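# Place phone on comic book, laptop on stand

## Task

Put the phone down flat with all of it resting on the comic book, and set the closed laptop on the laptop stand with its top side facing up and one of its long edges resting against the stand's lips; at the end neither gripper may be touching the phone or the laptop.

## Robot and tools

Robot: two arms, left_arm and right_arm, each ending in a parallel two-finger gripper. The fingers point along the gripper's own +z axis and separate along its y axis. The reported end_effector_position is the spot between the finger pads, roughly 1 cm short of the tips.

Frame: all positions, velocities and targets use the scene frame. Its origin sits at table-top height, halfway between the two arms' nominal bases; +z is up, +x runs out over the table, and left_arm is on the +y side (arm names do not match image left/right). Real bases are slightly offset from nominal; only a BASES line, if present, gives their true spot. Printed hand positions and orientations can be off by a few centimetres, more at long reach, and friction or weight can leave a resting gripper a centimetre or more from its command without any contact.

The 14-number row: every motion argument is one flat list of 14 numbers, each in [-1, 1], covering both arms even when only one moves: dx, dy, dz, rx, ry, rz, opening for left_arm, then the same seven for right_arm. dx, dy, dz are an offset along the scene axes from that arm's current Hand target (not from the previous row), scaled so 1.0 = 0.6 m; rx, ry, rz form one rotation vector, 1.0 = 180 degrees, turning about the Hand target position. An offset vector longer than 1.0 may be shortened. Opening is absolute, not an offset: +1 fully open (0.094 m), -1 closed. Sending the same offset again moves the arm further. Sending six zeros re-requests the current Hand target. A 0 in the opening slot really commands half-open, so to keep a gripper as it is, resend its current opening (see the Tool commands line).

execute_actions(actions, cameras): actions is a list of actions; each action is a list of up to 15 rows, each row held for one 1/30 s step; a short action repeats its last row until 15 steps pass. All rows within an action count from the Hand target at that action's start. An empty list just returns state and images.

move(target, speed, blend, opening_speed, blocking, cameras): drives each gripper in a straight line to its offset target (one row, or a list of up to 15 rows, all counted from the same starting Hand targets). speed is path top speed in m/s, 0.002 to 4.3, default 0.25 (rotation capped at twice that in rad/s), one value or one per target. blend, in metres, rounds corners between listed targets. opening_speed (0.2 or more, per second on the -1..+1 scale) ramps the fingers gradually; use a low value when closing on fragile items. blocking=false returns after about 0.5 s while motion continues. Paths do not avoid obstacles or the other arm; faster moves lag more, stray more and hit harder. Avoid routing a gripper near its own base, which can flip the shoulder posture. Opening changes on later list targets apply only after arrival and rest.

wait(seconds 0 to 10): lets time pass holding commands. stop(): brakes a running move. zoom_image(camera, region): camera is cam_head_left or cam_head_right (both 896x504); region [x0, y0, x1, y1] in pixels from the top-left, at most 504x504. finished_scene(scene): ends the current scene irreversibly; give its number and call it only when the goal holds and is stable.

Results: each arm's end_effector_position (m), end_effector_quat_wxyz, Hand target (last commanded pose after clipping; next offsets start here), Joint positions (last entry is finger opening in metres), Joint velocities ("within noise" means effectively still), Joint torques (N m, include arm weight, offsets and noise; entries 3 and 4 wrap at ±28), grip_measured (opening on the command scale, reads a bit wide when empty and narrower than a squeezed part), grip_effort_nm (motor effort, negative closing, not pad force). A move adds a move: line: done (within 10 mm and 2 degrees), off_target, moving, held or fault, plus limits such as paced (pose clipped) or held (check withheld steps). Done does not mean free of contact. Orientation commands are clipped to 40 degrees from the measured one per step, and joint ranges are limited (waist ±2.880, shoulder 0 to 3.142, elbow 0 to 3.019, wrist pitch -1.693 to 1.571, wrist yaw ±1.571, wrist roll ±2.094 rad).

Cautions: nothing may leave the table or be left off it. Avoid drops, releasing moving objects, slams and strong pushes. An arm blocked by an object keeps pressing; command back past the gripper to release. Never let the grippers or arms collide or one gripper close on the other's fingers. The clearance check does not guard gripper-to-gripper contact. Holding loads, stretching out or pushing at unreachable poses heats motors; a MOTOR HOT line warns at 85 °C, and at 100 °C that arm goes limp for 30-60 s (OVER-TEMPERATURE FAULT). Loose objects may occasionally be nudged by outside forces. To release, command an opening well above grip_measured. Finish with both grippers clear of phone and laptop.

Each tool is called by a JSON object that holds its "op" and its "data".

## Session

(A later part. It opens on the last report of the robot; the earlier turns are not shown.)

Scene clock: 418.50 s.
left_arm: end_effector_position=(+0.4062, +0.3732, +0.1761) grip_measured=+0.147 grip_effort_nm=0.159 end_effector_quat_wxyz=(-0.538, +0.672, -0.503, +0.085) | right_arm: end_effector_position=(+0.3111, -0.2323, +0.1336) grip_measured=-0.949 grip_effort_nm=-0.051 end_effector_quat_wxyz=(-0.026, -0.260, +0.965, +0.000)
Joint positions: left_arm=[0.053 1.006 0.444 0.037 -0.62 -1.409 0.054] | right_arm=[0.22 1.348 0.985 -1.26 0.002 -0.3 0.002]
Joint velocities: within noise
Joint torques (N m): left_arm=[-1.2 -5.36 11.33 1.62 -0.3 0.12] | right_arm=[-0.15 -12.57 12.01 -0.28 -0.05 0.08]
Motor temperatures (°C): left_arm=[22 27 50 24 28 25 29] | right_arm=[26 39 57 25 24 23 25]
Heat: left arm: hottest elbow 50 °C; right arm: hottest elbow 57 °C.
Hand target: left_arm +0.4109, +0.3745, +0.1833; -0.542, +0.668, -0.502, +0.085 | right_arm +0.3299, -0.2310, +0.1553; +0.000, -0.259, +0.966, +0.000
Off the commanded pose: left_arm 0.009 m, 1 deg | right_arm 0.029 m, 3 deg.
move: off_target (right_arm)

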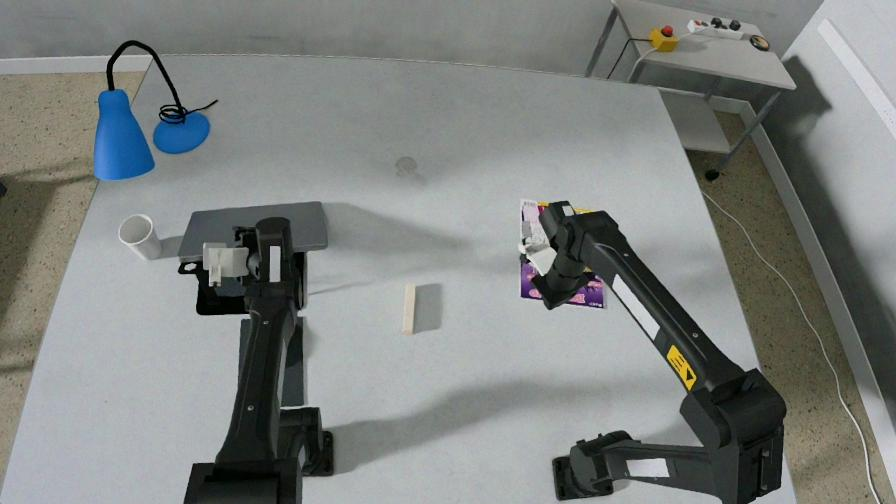

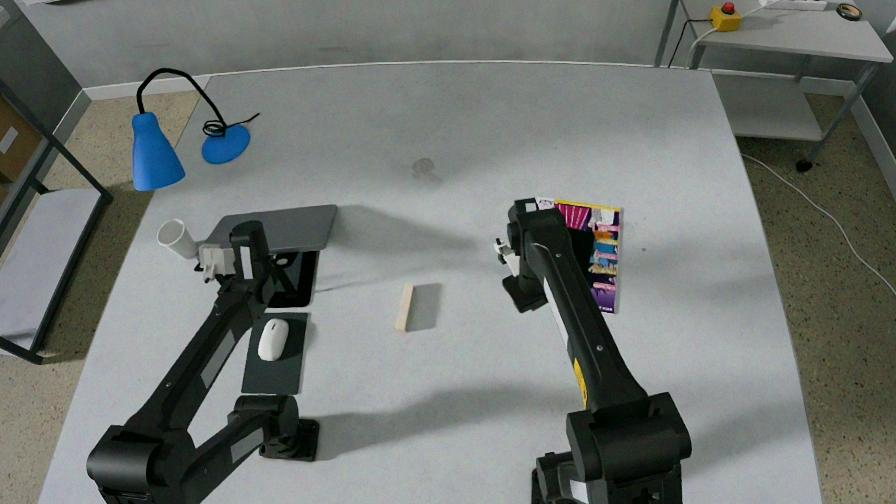

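{"op": "move", "data": {"target": [[-0.131,-0.127,0.082,0,0,0,0.15,0,0,0,0,0,0,-0.95]], "speed": 0.06}}

{"op": "zoom_image", "data": {"camera": "cam_head_left", "region": [100, 140, 380, 350]}}

{"op": "zoom_image", "data": {"camera": "cam_head_right", "region": [100, 140, 380, 350]}}

Scene clock: 424.17 s.
left_arm: end_effector_position=(+0.3261, +0.3040, +0.2115) grip_measured=+0.148 grip_effort_nm=0.129 end_effector_quat_wxyz=(-0.536, +0.668, -0.512, +0.065) | right_arm: end_effector_position=(+0.3111, -0.2323, +0.1336) grip_measured=-0.949 grip_effort_nm=-0.051 end_effector_quat_wxyz=(-0.026, -0.260, +0.965, +0.000)
Joint positions: left_arm=[-0.291 0.667 0.444 -0.53 -0.915 -1.676 0.054] | right_arm=[0.22 1.348 0.985 -1.26 0.002 -0.3 0.002]
Joint velocities: within noise
Joint torques (N m): left_arm=[-3.14 -2.55 14.48 1.14 -0.55 -0.09] | right_arm=[-0.09 -12.63 12.01 -0.28 -0.05 0.09]
Motor temperatures (°C): left_arm=[22 27 49 24 28 25 29] | right_arm=[26 39 57 25 24 23 25]
Heat: left arm: hottest elbow 49 °C; right arm: hottest elbow 57 °C.
Hand target: left_arm +0.3323, +0.2982, +0.2325; -0.542, +0.668, -0.502, +0.086 | right_arm +0.3299, -0.2310, +0.1553; +0.000, -0.259, +0.966, +0.000
Off the commanded pose: left_arm 0.023 m, 3 deg | right_arm 0.029 m, 3 deg.
move: off_target (left_arm, right_arm)

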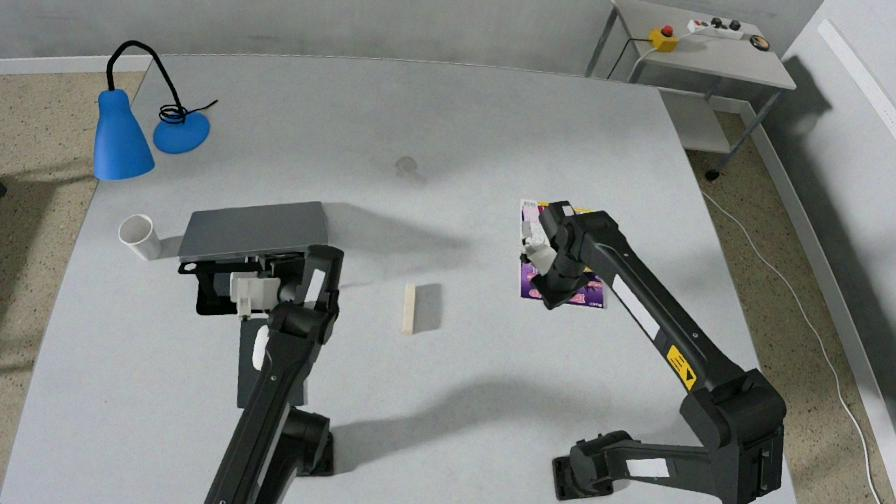

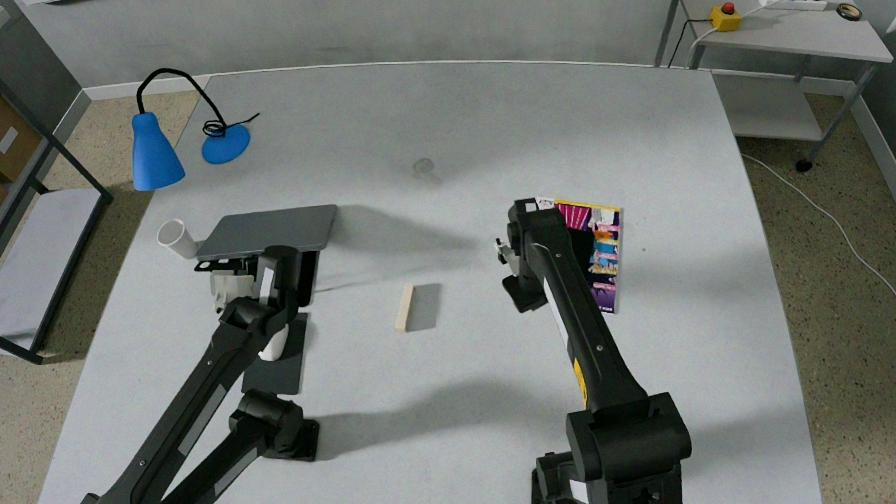

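Scaled by 1.800.

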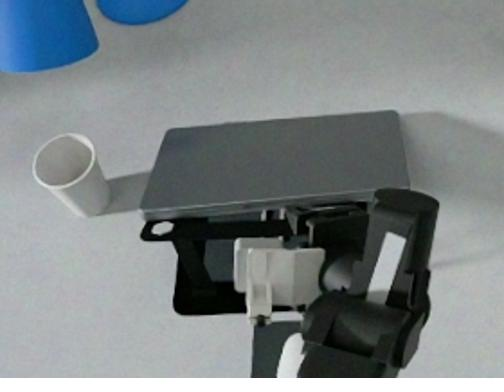

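Scaled by 1.800.

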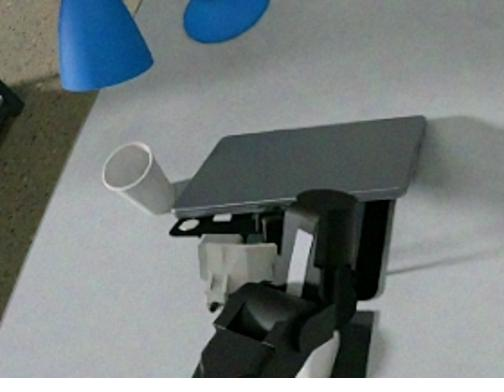

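{"op": "move", "data": {"target": [[-0.1,-0.05,0.0,0,0,0,0.15,-0.1,-0.05,0.05,0,0,0,-0.95],[-0.08,-0.33,0.0,0,0,-0.2,0.15,-0.2,-0.1,0.1,0,0,0,-0.95]], "speed": 0.25, "blend": [0.03,0]}}

{"op": "zoom_image", "data": {"camera": "cam_head_left", "region": [160, 170, 360, 320]}}

{"op": "zoom_image", "data": {"camera": "cam_head_right", "region": [160, 170, 360, 320]}}

Scene clock: 430.57 s.
left_arm: end_effector_position=(+0.2756, +0.1147, +0.2058) grip_measured=+0.148 grip_effort_nm=0.125 end_effector_quat_wxyz=(+0.491, -0.476, +0.695, -0.224) | right_arm: end_effector_position=(+0.2173, -0.2873, +0.2194) grip_measured=-0.949 grip_effort_nm=-0.046 end_effector_quat_wxyz=(+0.008, -0.261, +0.965, -0.002)
Joint positions: left_arm=[-1.066 0.646 0.444 -0.714 -1.017 -1.864 0.054] | right_arm=[0.087 0.963 0.924 -1.515 0.001 -0.437 0.002]
Joint velocities: within noise
Joint torques (N m): left_arm=[-1.38 -1.14 16.14 1.8 -0.39 0.17] | right_arm=[-0.32 -6.65 7.62 -0.17 -0.05 0.08]
Motor temperatures (°C): left_arm=[22 27 50 24 28 25 29] | right_arm=[26 39 56 25 24 23 25]
Heat: left arm: hottest elbow 50 °C; right arm: hottest elbow 56 °C.
Hand target: left_arm +0.2844, +0.1003, +0.2324; +0.489, -0.481, +0.684, -0.249 | right_arm +0.2100, -0.2910, +0.2153; +0.000, -0.259, +0.966, +0.000
Off the commanded pose: left_arm 0.032 m, 3 deg | right_arm 0.009 m, 1 deg.
move: off_target (left_arm)

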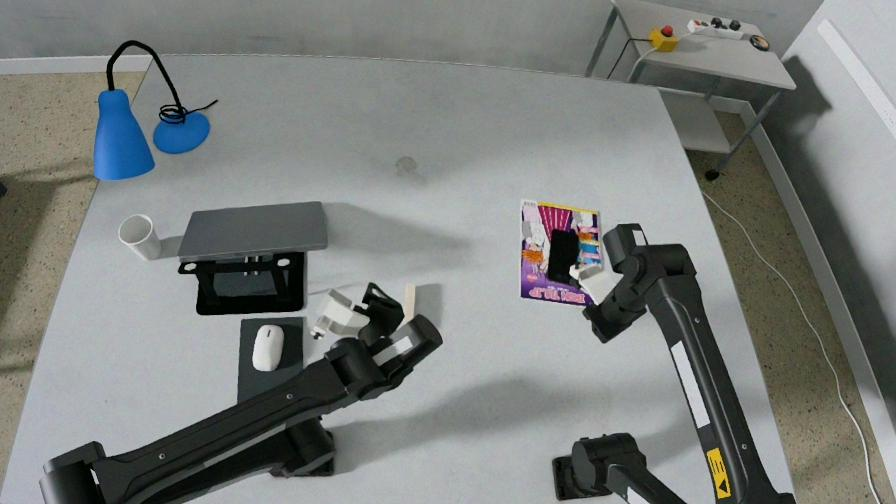

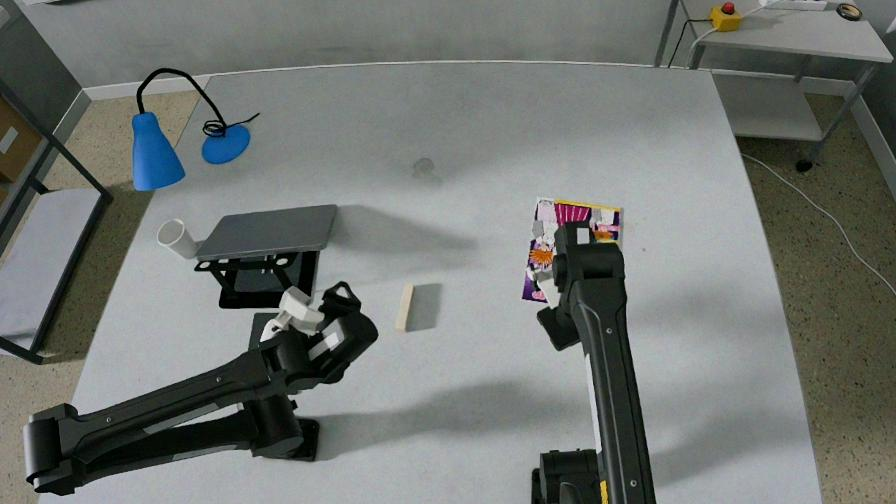

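Scaled by 2.520.

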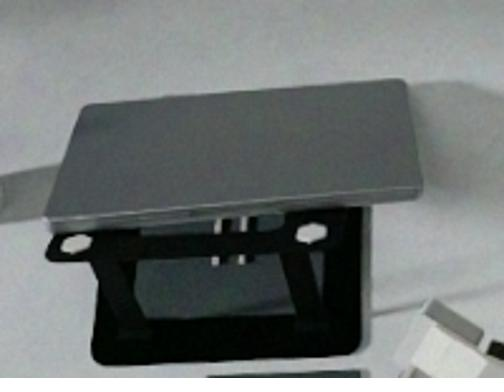

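Scaled by 2.520.

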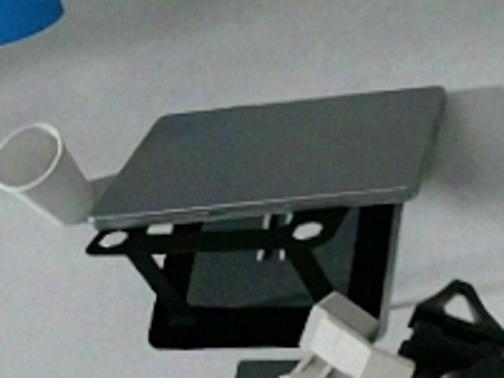

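{"op": "zoom_image", "data": {"camera": "cam_head_left", "region": [190, 185, 340, 275]}}

{"op": "zoom_image", "data": {"camera": "cam_head_right", "region": [190, 185, 350, 275]}}

{"op": "zoom_image", "data": {"camera": "cam_head_left", "region": [200, 190, 280, 220]}}

{"op": "zoom_image", "data": {"camera": "cam_head_right", "region": [220, 195, 345, 225]}}

Scaled by 3.360.

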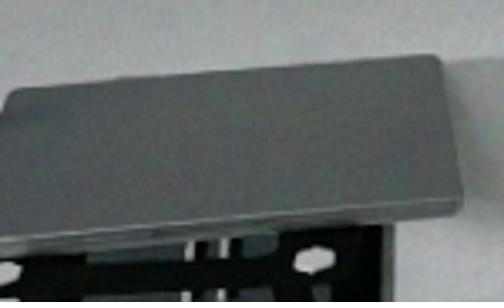

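Scaled by 3.150.

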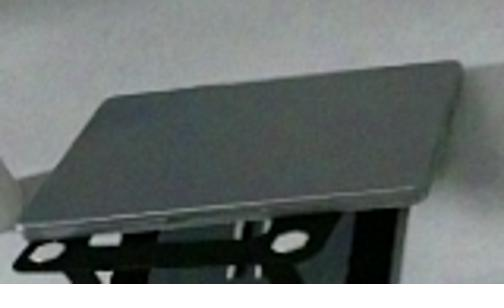

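Scaled by 6.300.

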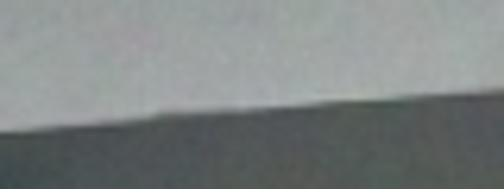

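Scaled by 4.032.

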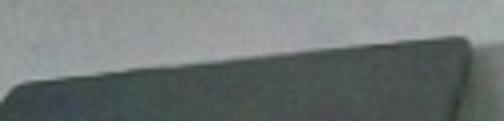

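{"op": "move", "data": {"target": [[0.0,0.3,0.05,0.09,0.175,-0.17,-1,0,0,0,0,0,0,-0.95],[0.043,0.64,0.05,0.178,0.349,-0.343,-1,0,0,0,0,0,0,-0.95]], "speed": 0.25, "blend": [0.05,0]}}

Scene clock: 455.50 s.
left_arm: end_effector_position=(+0.3000, +0.4681, +0.2389) grip_measured=-0.981 grip_effort_nm=-1.004 end_effector_quat_wxyz=(-0.018, +0.002, +1.000, -0.017) | right_arm: end_effector_position=(+0.2172, -0.2873, +0.2194) grip_measured=-0.949 grip_effort_nm=-0.046 end_effector_quat_wxyz=(+0.008, -0.261, +0.965, -0.002)
Joint positions: left_arm=[0.67 1.291 1.215 -1.545 0.002 0.704 0.001] | right_arm=[0.087 0.963 0.924 -1.515 0.001 -0.437 0.002]
Joint velocities: within noise
Joint torques (N m): left_arm=[-0.5 -9.76 16.53 -0.12 -0.08 0.13] | right_arm=[-0.44 -6.65 7.64 -0.16 -0.05 0.09]
Motor temperatures (°C): left_arm=[22 27 51 24 28 24 28] | right_arm=[26 38 52 25 24 23 25]
Heat: left arm: hottest elbow 51 °C; right arm: hottest elbow 52 °C.
Hand target: left_arm +0.3102, +0.4842, +0.2624; +0.001, +0.001, +1.000, +0.000 | right_arm +0.2099, -0.2910, +0.2153; +0.000, -0.259, +0.966, +0.000
Off the commanded pose: left_arm 0.030 m, 3 deg | right_arm 0.009 m, 1 deg.
move: off_target (left_arm)

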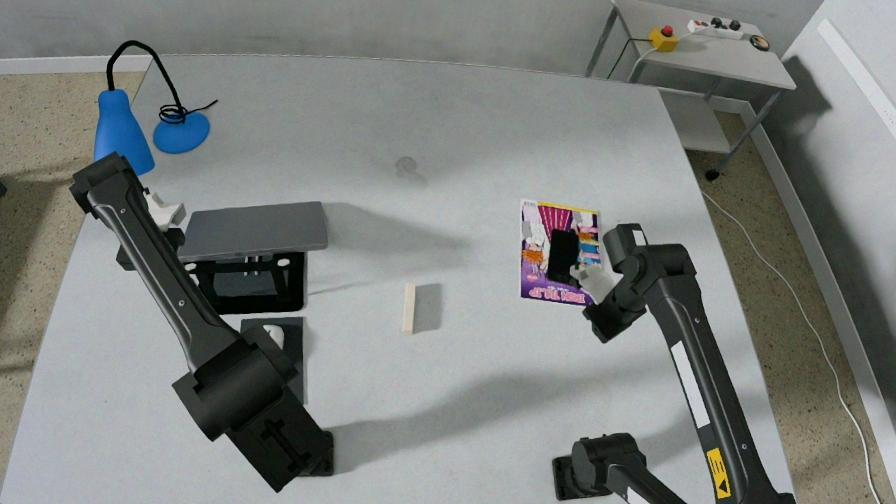

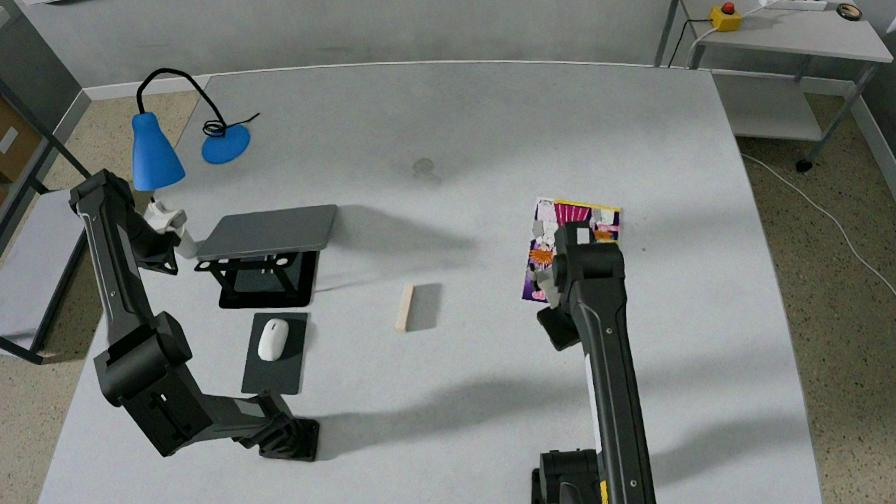

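{"op": "zoom_image", "data": {"camera": "cam_head_left", "region": [60, 140, 340, 350]}}

{"op": "zoom_image", "data": {"camera": "cam_head_right", "region": [60, 140, 340, 350]}}

Scaled by 1.800.

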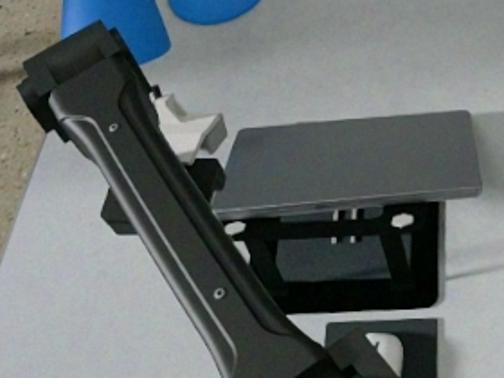

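Scaled by 1.800.

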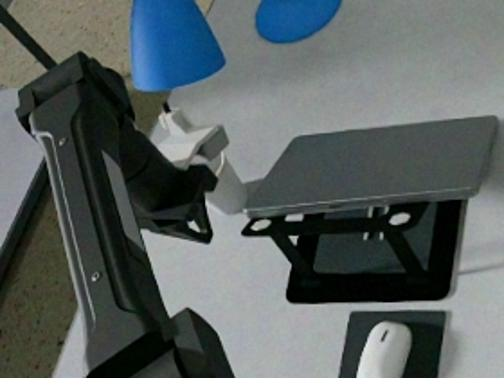

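{"op": "move", "data": {"target": [[0.04,-0.02,-0.15,0,0,0,-1,0,0,0,0,0,0,-0.95]], "speed": 0.12}}

{"op": "zoom_image", "data": {"camera": "cam_head_left", "region": [110, 180, 340, 350]}}

{"op": "zoom_image", "data": {"camera": "cam_head_right", "region": [110, 180, 340, 350]}}

Scene clock: 464.10 s.
left_arm: end_effector_position=(+0.3305, +0.4756, +0.1770) grip_measured=-0.981 grip_effort_nm=-1.004 end_effector_quat_wxyz=(+0.001, -0.001, +1.000, +0.000) | right_arm: end_effector_position=(+0.2172, -0.2873, +0.2194) grip_measured=-0.949 grip_effort_nm=-0.051 end_effector_quat_wxyz=(+0.008, -0.261, +0.965, -0.002)
Joint positions: left_arm=[0.634 1.359 1.115 -1.325 0.002 0.66 0.001] | right_arm=[0.087 0.963 0.924 -1.515 0.001 -0.437 0.002]
Joint velocities: within noise
Joint torques (N m): left_arm=[-1.9 -11.16 9.36 0.88 -0.06 -0.09] | right_arm=[-0.38 -6.71 7.62 -0.17 -0.06 0.09]
Motor temperatures (°C): left_arm=[22 27 50 24 28 24 29] | right_arm=[26 37 51 25 24 23 25]
Heat: left arm: hottest elbow 50 °C; right arm: hottest elbow 51 °C.
Hand target: left_arm +0.3342, +0.4722, +0.1725; +0.001, +0.001, +1.000, +0.000 | right_arm +0.2099, -0.2910, +0.2153; +0.000, -0.259, +0.966, +0.000
Off the commanded pose: left_arm 0.007 m, 0 deg | right_arm 0.009 m, 1 deg.
move: done

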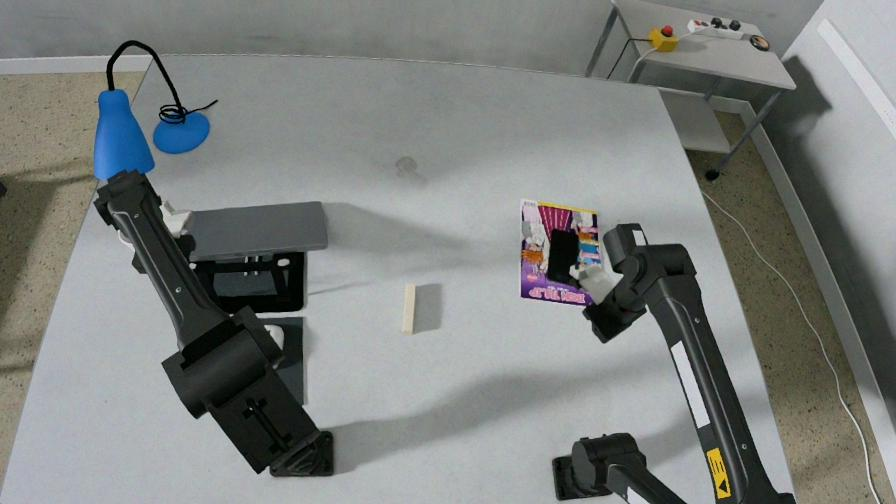

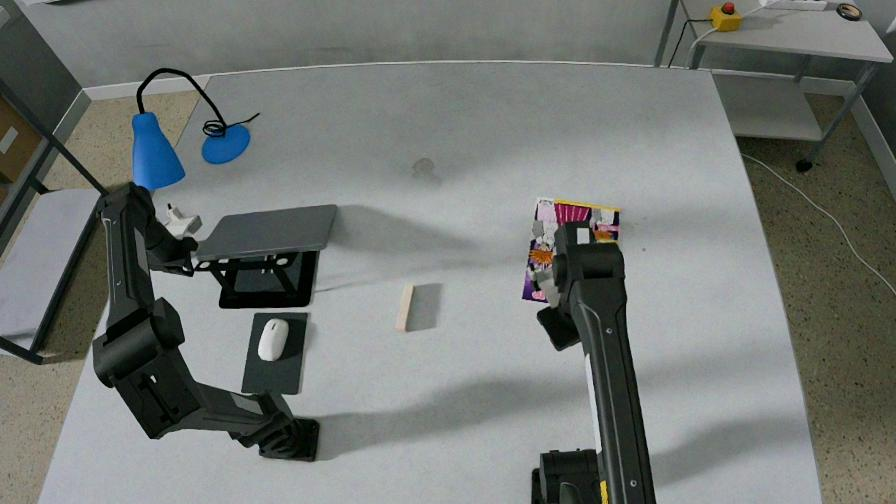

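Scaled by 2.191.

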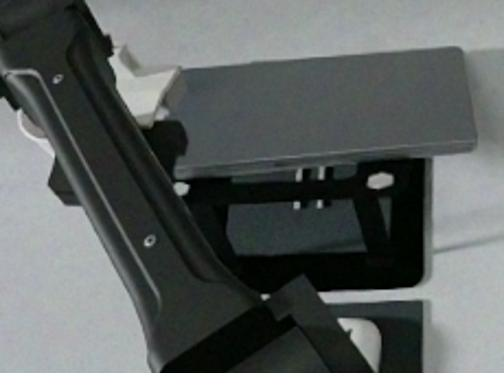

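Scaled by 2.191.

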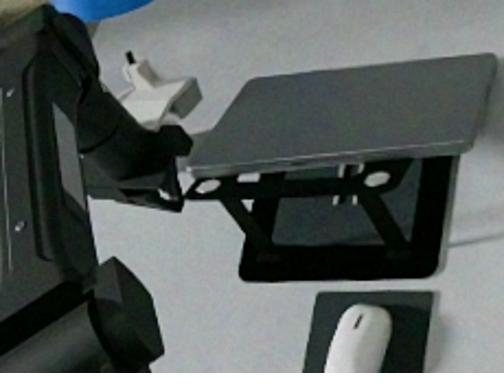

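{"op": "move", "data": {"target": [[0.0,-0.05,-0.02,0,0,0,-1,0,0,0,0,0,0,-0.95],[0.04,-0.055,-0.028,0,0,0,-1,0,0,0,0,0,0,-0.95]], "speed": 0.06}}

{"op": "zoom_image", "data": {"camera": "cam_head_left", "region": [110, 180, 340, 350]}}

{"op": "zoom_image", "data": {"camera": "cam_head_right", "region": [110, 180, 340, 350]}}

Scene clock: 470.17 s.
left_arm: end_effector_position=(+0.3450, +0.4372, +0.1519) grip_measured=-0.981 grip_effort_nm=-1.009 end_effector_quat_wxyz=(-0.009, -0.001, +1.000, -0.006) | right_arm: end_effector_position=(+0.2172, -0.2873, +0.2194) grip_measured=-0.949 grip_effort_nm=-0.051 end_effector_quat_wxyz=(+0.008, -0.261, +0.965, -0.002)
Joint positions: left_arm=[0.527 1.366 1.054 -1.279 0 0.553 0.001] | right_arm=[0.087 0.963 0.924 -1.515 0.001 -0.437 0.002]
Joint velocities: within noise
Joint torques (N m): left_arm=[-3.02 -10.87 11.88 0.58 0 -0.06] | right_arm=[-0.32 -6.71 7.68 -0.14 -0.06 0.09]
Motor temperatures (°C): left_arm=[22 27 49 24 28 24 29] | right_arm=[26 37 51 25 24 23 25]
Heat: left arm: hottest elbow 49 °C; right arm: hottest elbow 51 °C.
Hand target: left_arm +0.3582, +0.4393, +0.1557; +0.001, +0.000, +1.000, +0.000 | right_arm +0.2099, -0.2910, +0.2153; +0.000, -0.259, +0.966, +0.000
Off the commanded pose: left_arm 0.014 m, 1 deg | right_arm 0.009 m, 1 deg.
move: off_target (left_arm)

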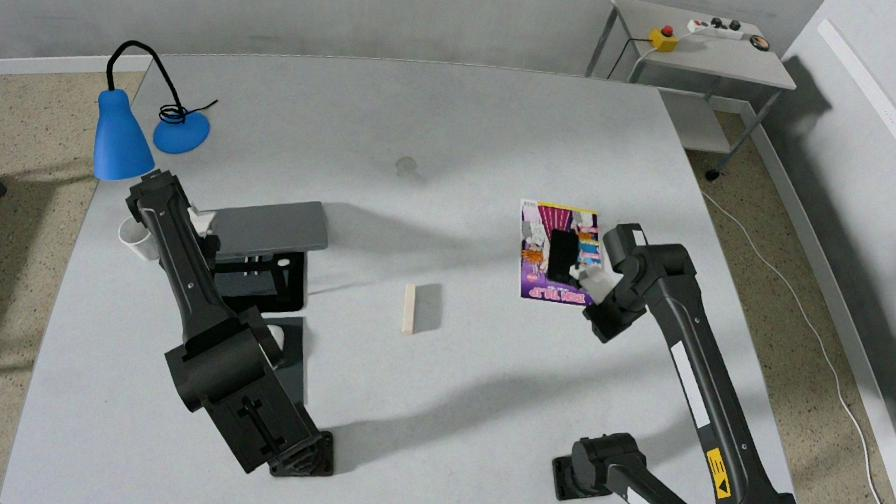

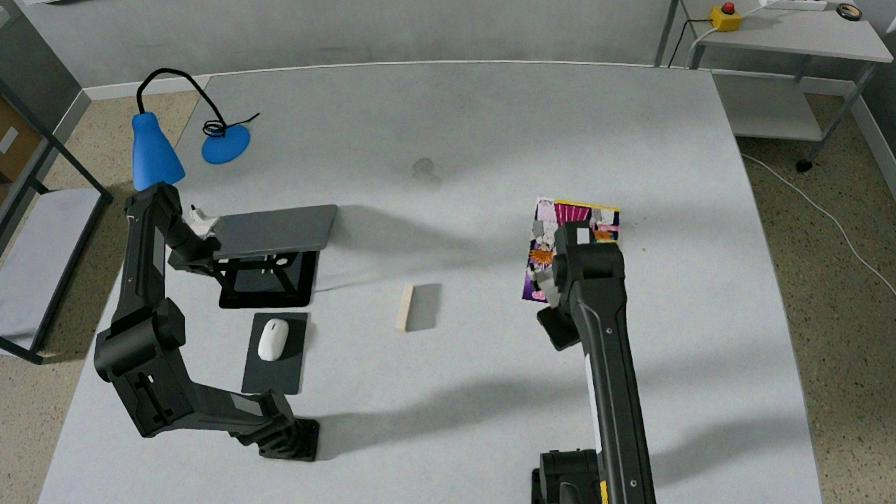

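Scaled by 2.191.

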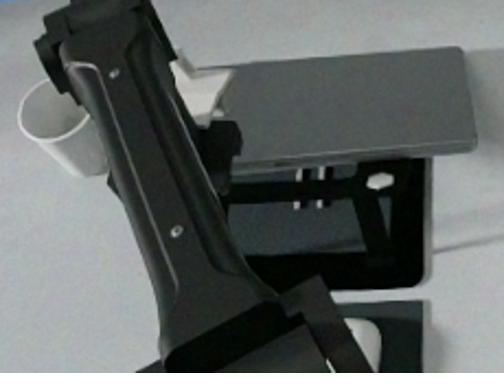

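Scaled by 2.191.

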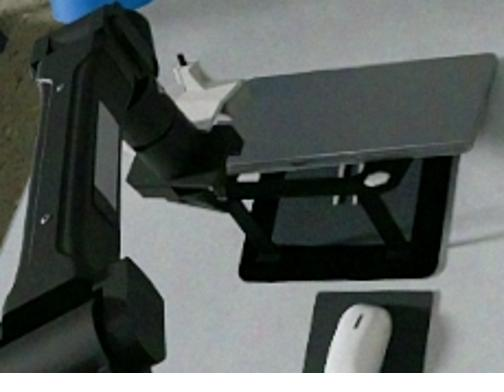

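{"op": "move", "data": {"target": [[0.0,0.04,0.008,0,0,0,-1,0,0,0,0,0,0,-0.95],[0.02,0.04,0.0,0,0,0,-1,0,0,0,0,0,0,-0.95]], "speed": 0.05}}

{"op": "zoom_image", "data": {"camera": "cam_head_left", "region": [110, 180, 340, 350]}}

{"op": "zoom_image", "data": {"camera": "cam_head_right", "region": [110, 180, 340, 350]}}

Scene clock: 474.93 s.
left_arm: end_effector_position=(+0.3399, +0.4457, +0.1410) grip_measured=-0.981 grip_effort_nm=-0.999 end_effector_quat_wxyz=(-0.028, -0.003, +0.999, -0.016) | right_arm: end_effector_position=(+0.2172, -0.2873, +0.2194) grip_measured=-0.949 grip_effort_nm=-0.051 end_effector_quat_wxyz=(+0.008, -0.261, +0.965, -0.002)
Joint positions: left_arm=[0.552 1.404 1.06 -1.29 -0.004 0.575 0.001] | right_arm=[0.087 0.963 0.924 -1.515 0.001 -0.437 0.002]
Joint velocities: within noise
Joint torques (N m): left_arm=[-1.61 -8.94 16.23 0.92 0.16 0.07] | right_arm=[-0.44 -6.65 7.64 -0.14 -0.05 0.09]
Motor temperatures (°C): left_arm=[22 27 49 24 27 24 29] | right_arm=[26 37 50 25 24 23 25]
Heat: left arm: hottest elbow 49 °C; right arm: hottest elbow 50 °C.
Hand target: left_arm +0.3702, +0.4634, +0.1557; +0.001, +0.000, +1.000, +0.001 | right_arm +0.2099, -0.2910, +0.2153; +0.000, -0.259, +0.966, +0.000
Off the commanded pose: left_arm 0.038 m, 4 deg | right_arm 0.009 m, 1 deg.
move: off_target (left_arm)

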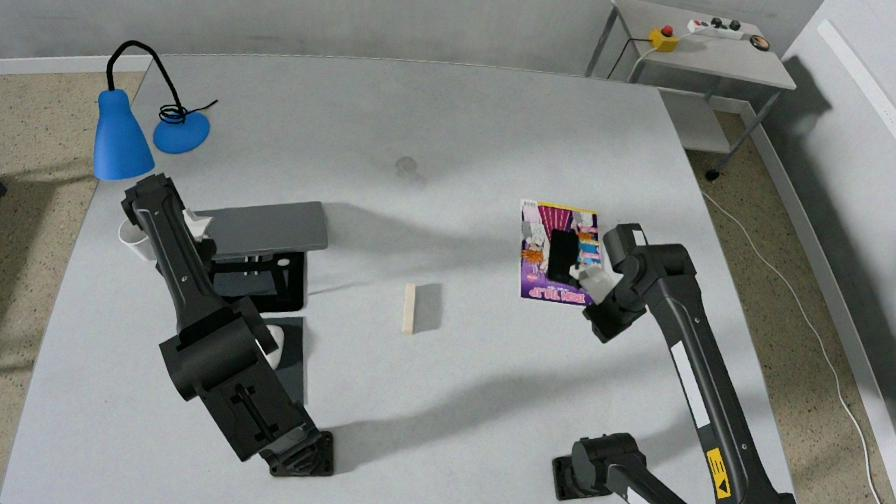

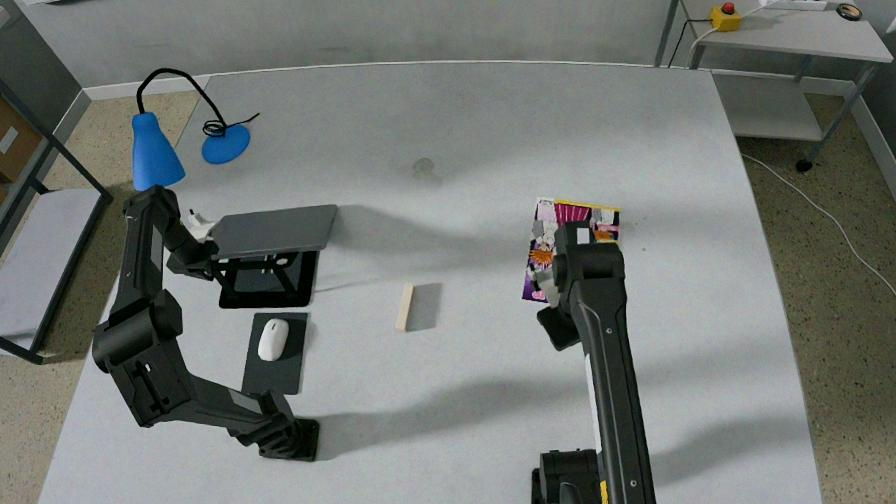

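Scaled by 2.191.

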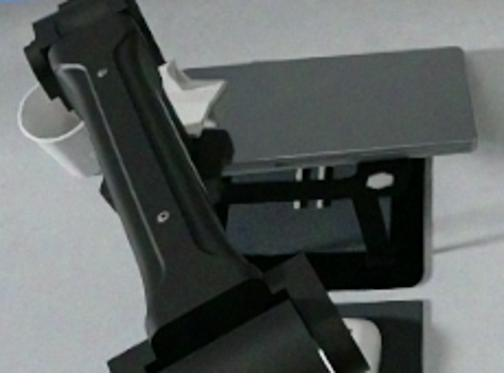

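Scaled by 2.191.

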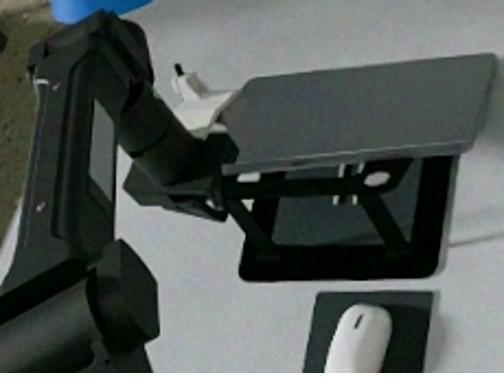

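{"op": "move", "data": {"target": [[-0.02,0.0,0.05,0,0,0,-1,0,0,0,0,0,0,-0.95]], "speed": 0.06}}

{"op": "zoom_image", "data": {"camera": "cam_head_left", "region": [110, 180, 340, 350]}}

{"op": "zoom_image", "data": {"camera": "cam_head_right", "region": [110, 180, 340, 350]}}

Scene clock: 478.50 s.
left_arm: end_effector_position=(+0.3426, +0.4479, +0.1562) grip_measured=-0.981 grip_effort_nm=-1.004 end_effector_quat_wxyz=(-0.030, +0.001, +0.999, -0.018) | right_arm: end_effector_position=(+0.2172, -0.2873, +0.2194) grip_measured=-0.949 grip_effort_nm=-0.051 end_effector_quat_wxyz=(+0.008, -0.261, +0.965, -0.002)
Joint positions: left_arm=[0.553 1.404 1.102 -1.339 -0.004 0.584 0.001] | right_arm=[0.087 0.963 0.924 -1.515 0.001 -0.437 0.002]
Joint velocities: within noise
Joint torques (N m): left_arm=[-0.21 -13.04 15.62 -0.49 0.2 0.09] | right_arm=[-0.38 -6.59 7.66 -0.14 -0.05 0.09]
Motor temperatures (°C): left_arm=[22 27 49 24 27 24 29] | right_arm=[26 37 50 25 24 23 25]
Heat: left arm: hottest elbow 49 °C; right arm: hottest elbow 50 °C.
Hand target: left_arm +0.3583, +0.4632, +0.1857; +0.001, +0.000, +1.000, +0.000 | right_arm +0.2099, -0.2910, +0.2153; +0.000, -0.259, +0.966, +0.000
Off the commanded pose: left_arm 0.037 m, 4 deg | right_arm 0.009 m, 1 deg.
move: off_target (left_arm)

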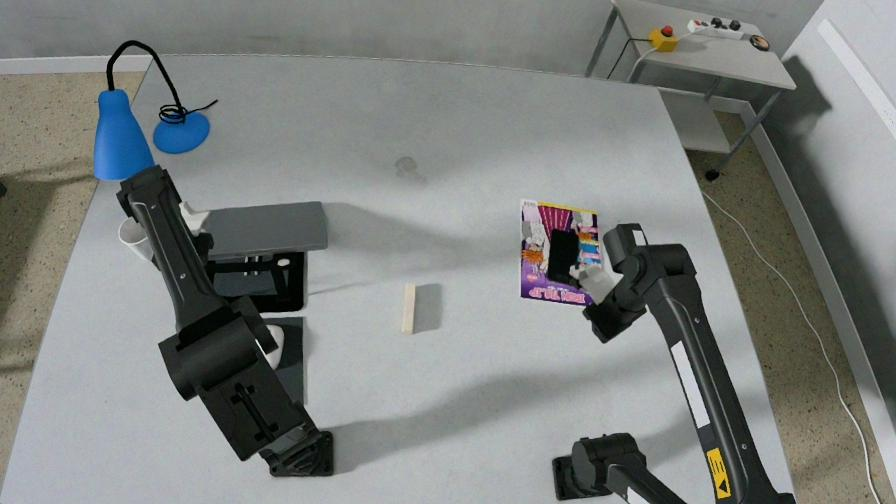

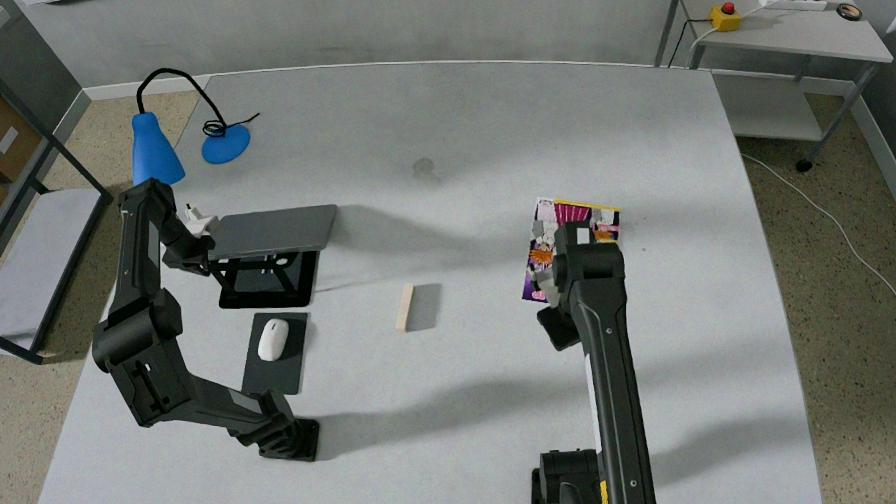

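Scaled by 2.191.

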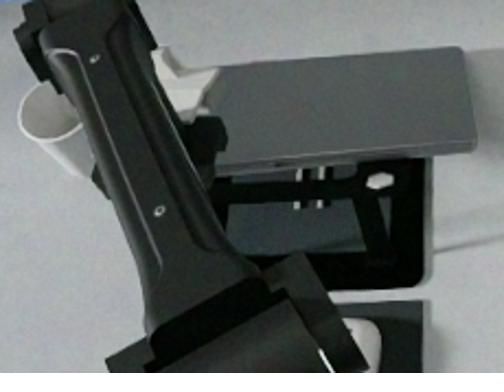

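Scaled by 2.191.

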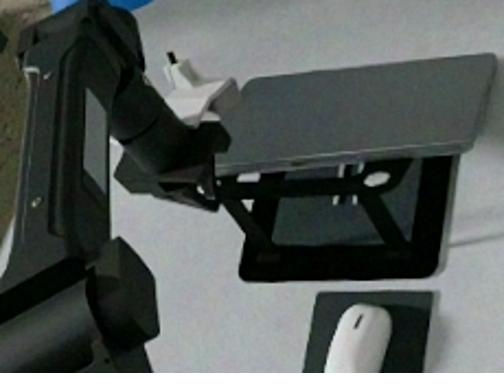

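{"op": "move", "data": {"target": [[0.0,0.0,0.015,0,0,0,-1,0,0,0,0,0,0,-0.95],[0.035,0.0,0.005,0,0,0,-1,0,0,0,0,0,0,-0.95]], "speed": 0.05}}

{"op": "zoom_image", "data": {"camera": "cam_head_left", "region": [110, 180, 340, 350]}}

{"op": "zoom_image", "data": {"camera": "cam_head_right", "region": [110, 180, 340, 350]}}

Scene clock: 482.77 s.
left_arm: end_effector_position=(+0.3554, +0.4552, +0.1680) grip_measured=-0.981 grip_effort_nm=-1.004 end_effector_quat_wxyz=(-0.024, -0.002, +1.000, -0.015) | right_arm: end_effector_position=(+0.2172, -0.2873, +0.2194) grip_measured=-0.949 grip_effort_nm=-0.046 end_effector_quat_wxyz=(+0.008, -0.261, +0.965, -0.002)
Joint positions: left_arm=[0.551 1.424 1.155 -1.358 -0.002 0.577 0.001] | right_arm=[0.087 0.963 0.924 -1.515 0.001 -0.437 0.002]
Joint velocities: within noise
Joint torques (N m): left_arm=[-1.9 -11.75 15.61 0.34 0.09 -0.05] | right_arm=[-0.5 -6.65 7.65 -0.17 -0.05 0.09]
Motor temperatures (°C): left_arm=[22 27 49 24 27 24 29] | right_arm=[26 37 50 25 24 23 25]
Heat: left arm: hottest elbow 49 °C; right arm: hottest elbow 50 °C.
Hand target: left_arm +0.3792, +0.4632, +0.1886; +0.001, +0.001, +1.000, +0.000 | right_arm +0.2099, -0.2910, +0.2153; +0.000, -0.259, +0.966, +0.000
Off the commanded pose: left_arm 0.033 m, 3 deg | right_arm 0.009 m, 1 deg.
move: off_target (left_arm)

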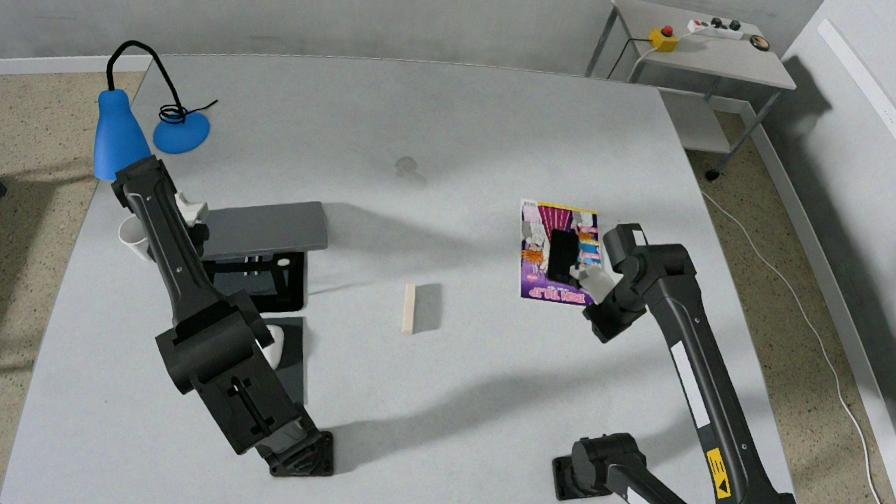

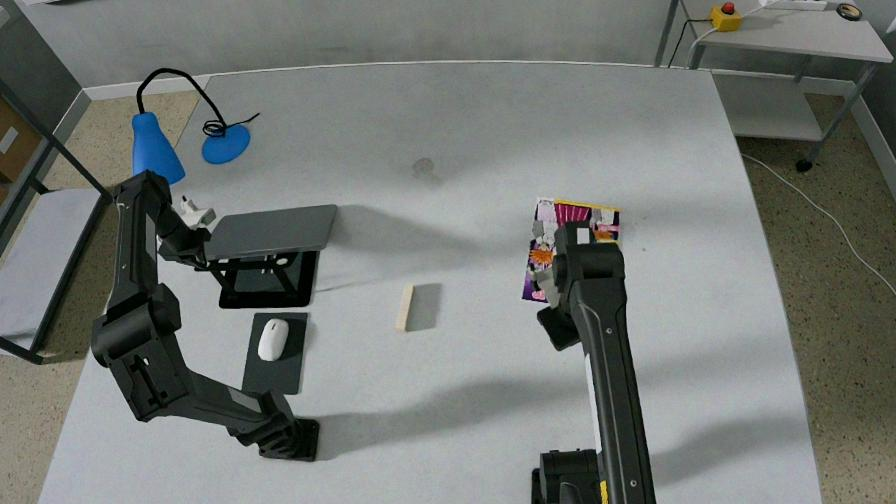

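Scaled by 2.191.

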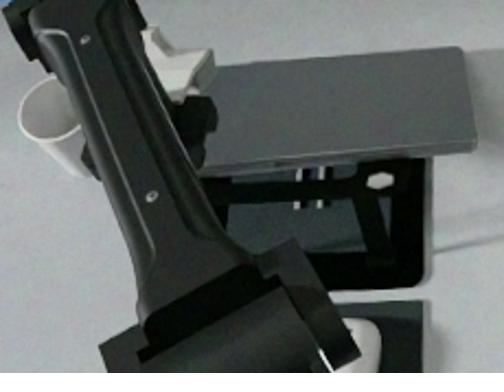

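Scaled by 2.191.

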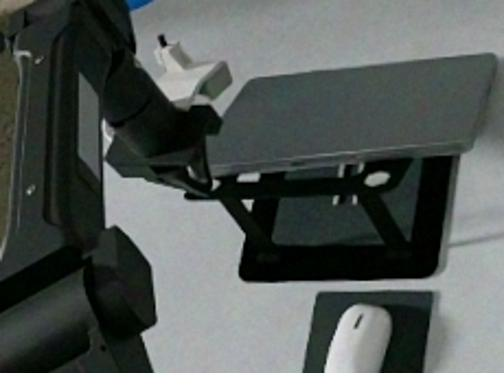

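{"op": "move", "data": {"target": [[0.04,0.0,-0.02,0,0,0,-1,0,0,0,0,0,0,-0.95]], "speed": 0.05}}

{"op": "zoom_image", "data": {"camera": "cam_head_left", "region": [110, 180, 340, 350]}}

{"op": "zoom_image", "data": {"camera": "cam_head_right", "region": [110, 180, 340, 350]}}

Scene clock: 486.67 s.
left_arm: end_effector_position=(+0.3764, +0.4541, +0.1570) grip_measured=-0.981 grip_effort_nm=-0.999 end_effector_quat_wxyz=(-0.028, -0.001, +0.999, -0.017) | right_arm: end_effector_position=(+0.2172, -0.2873, +0.2194) grip_measured=-0.949 grip_effort_nm=-0.046 end_effector_quat_wxyz=(+0.008, -0.261, +0.965, -0.002)
Joint positions: left_arm=[0.521 1.482 1.186 -1.34 -0.001 0.547 0.001] | right_arm=[0.087 0.963 0.924 -1.515 0.001 -0.437 0.002]
Joint velocities: within noise
Joint torques (N m): left_arm=[-2.32 -12.28 15.69 0.39 0.11 -0.08] | right_arm=[-0.38 -6.71 7.64 -0.16 -0.05 0.08]
Motor temperatures (°C): left_arm=[22 27 49 24 27 24 29] | right_arm=[26 37 49 25 24 23 25]
Heat: left arm: hottest elbow 49 °C; right arm: hottest elbow 49 °C.
Hand target: left_arm +0.4032, +0.4632, +0.1766; +0.000, +0.001, +1.000, +0.000 | right_arm +0.2099, -0.2909, +0.2153; +0.000, -0.259, +0.966, +0.000
Off the commanded pose: left_arm 0.034 m, 4 deg | right_arm 0.009 m, 1 deg.
move: off_target (left_arm)

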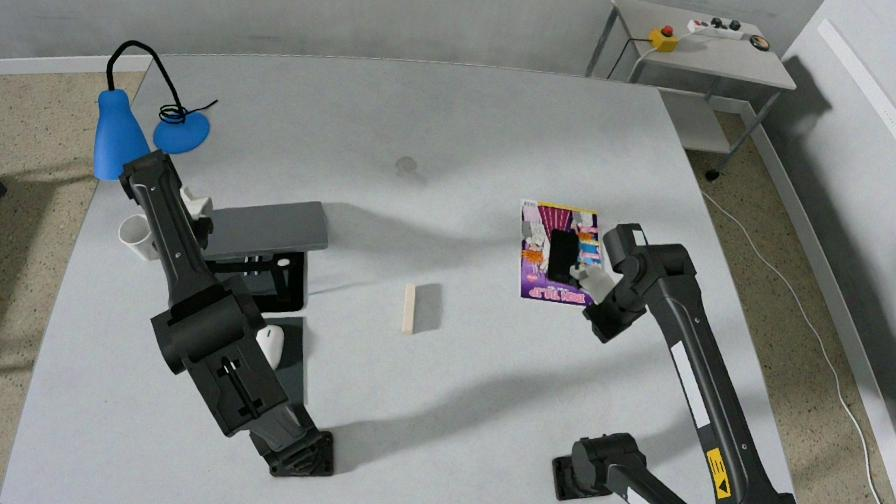

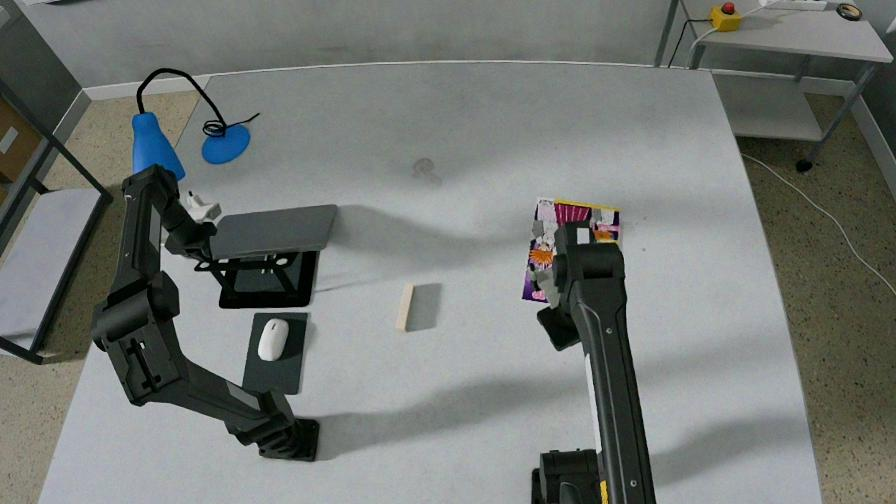

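Scaled by 2.191.

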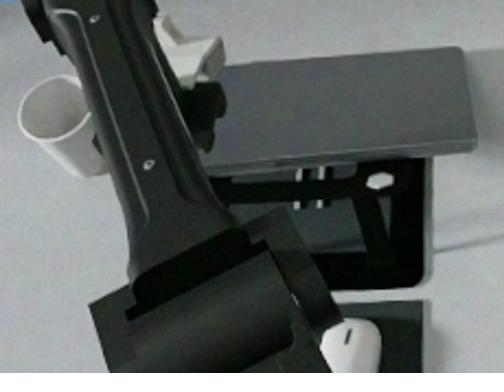

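Scaled by 2.191.

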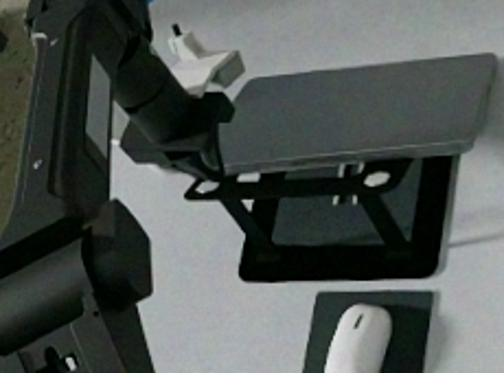

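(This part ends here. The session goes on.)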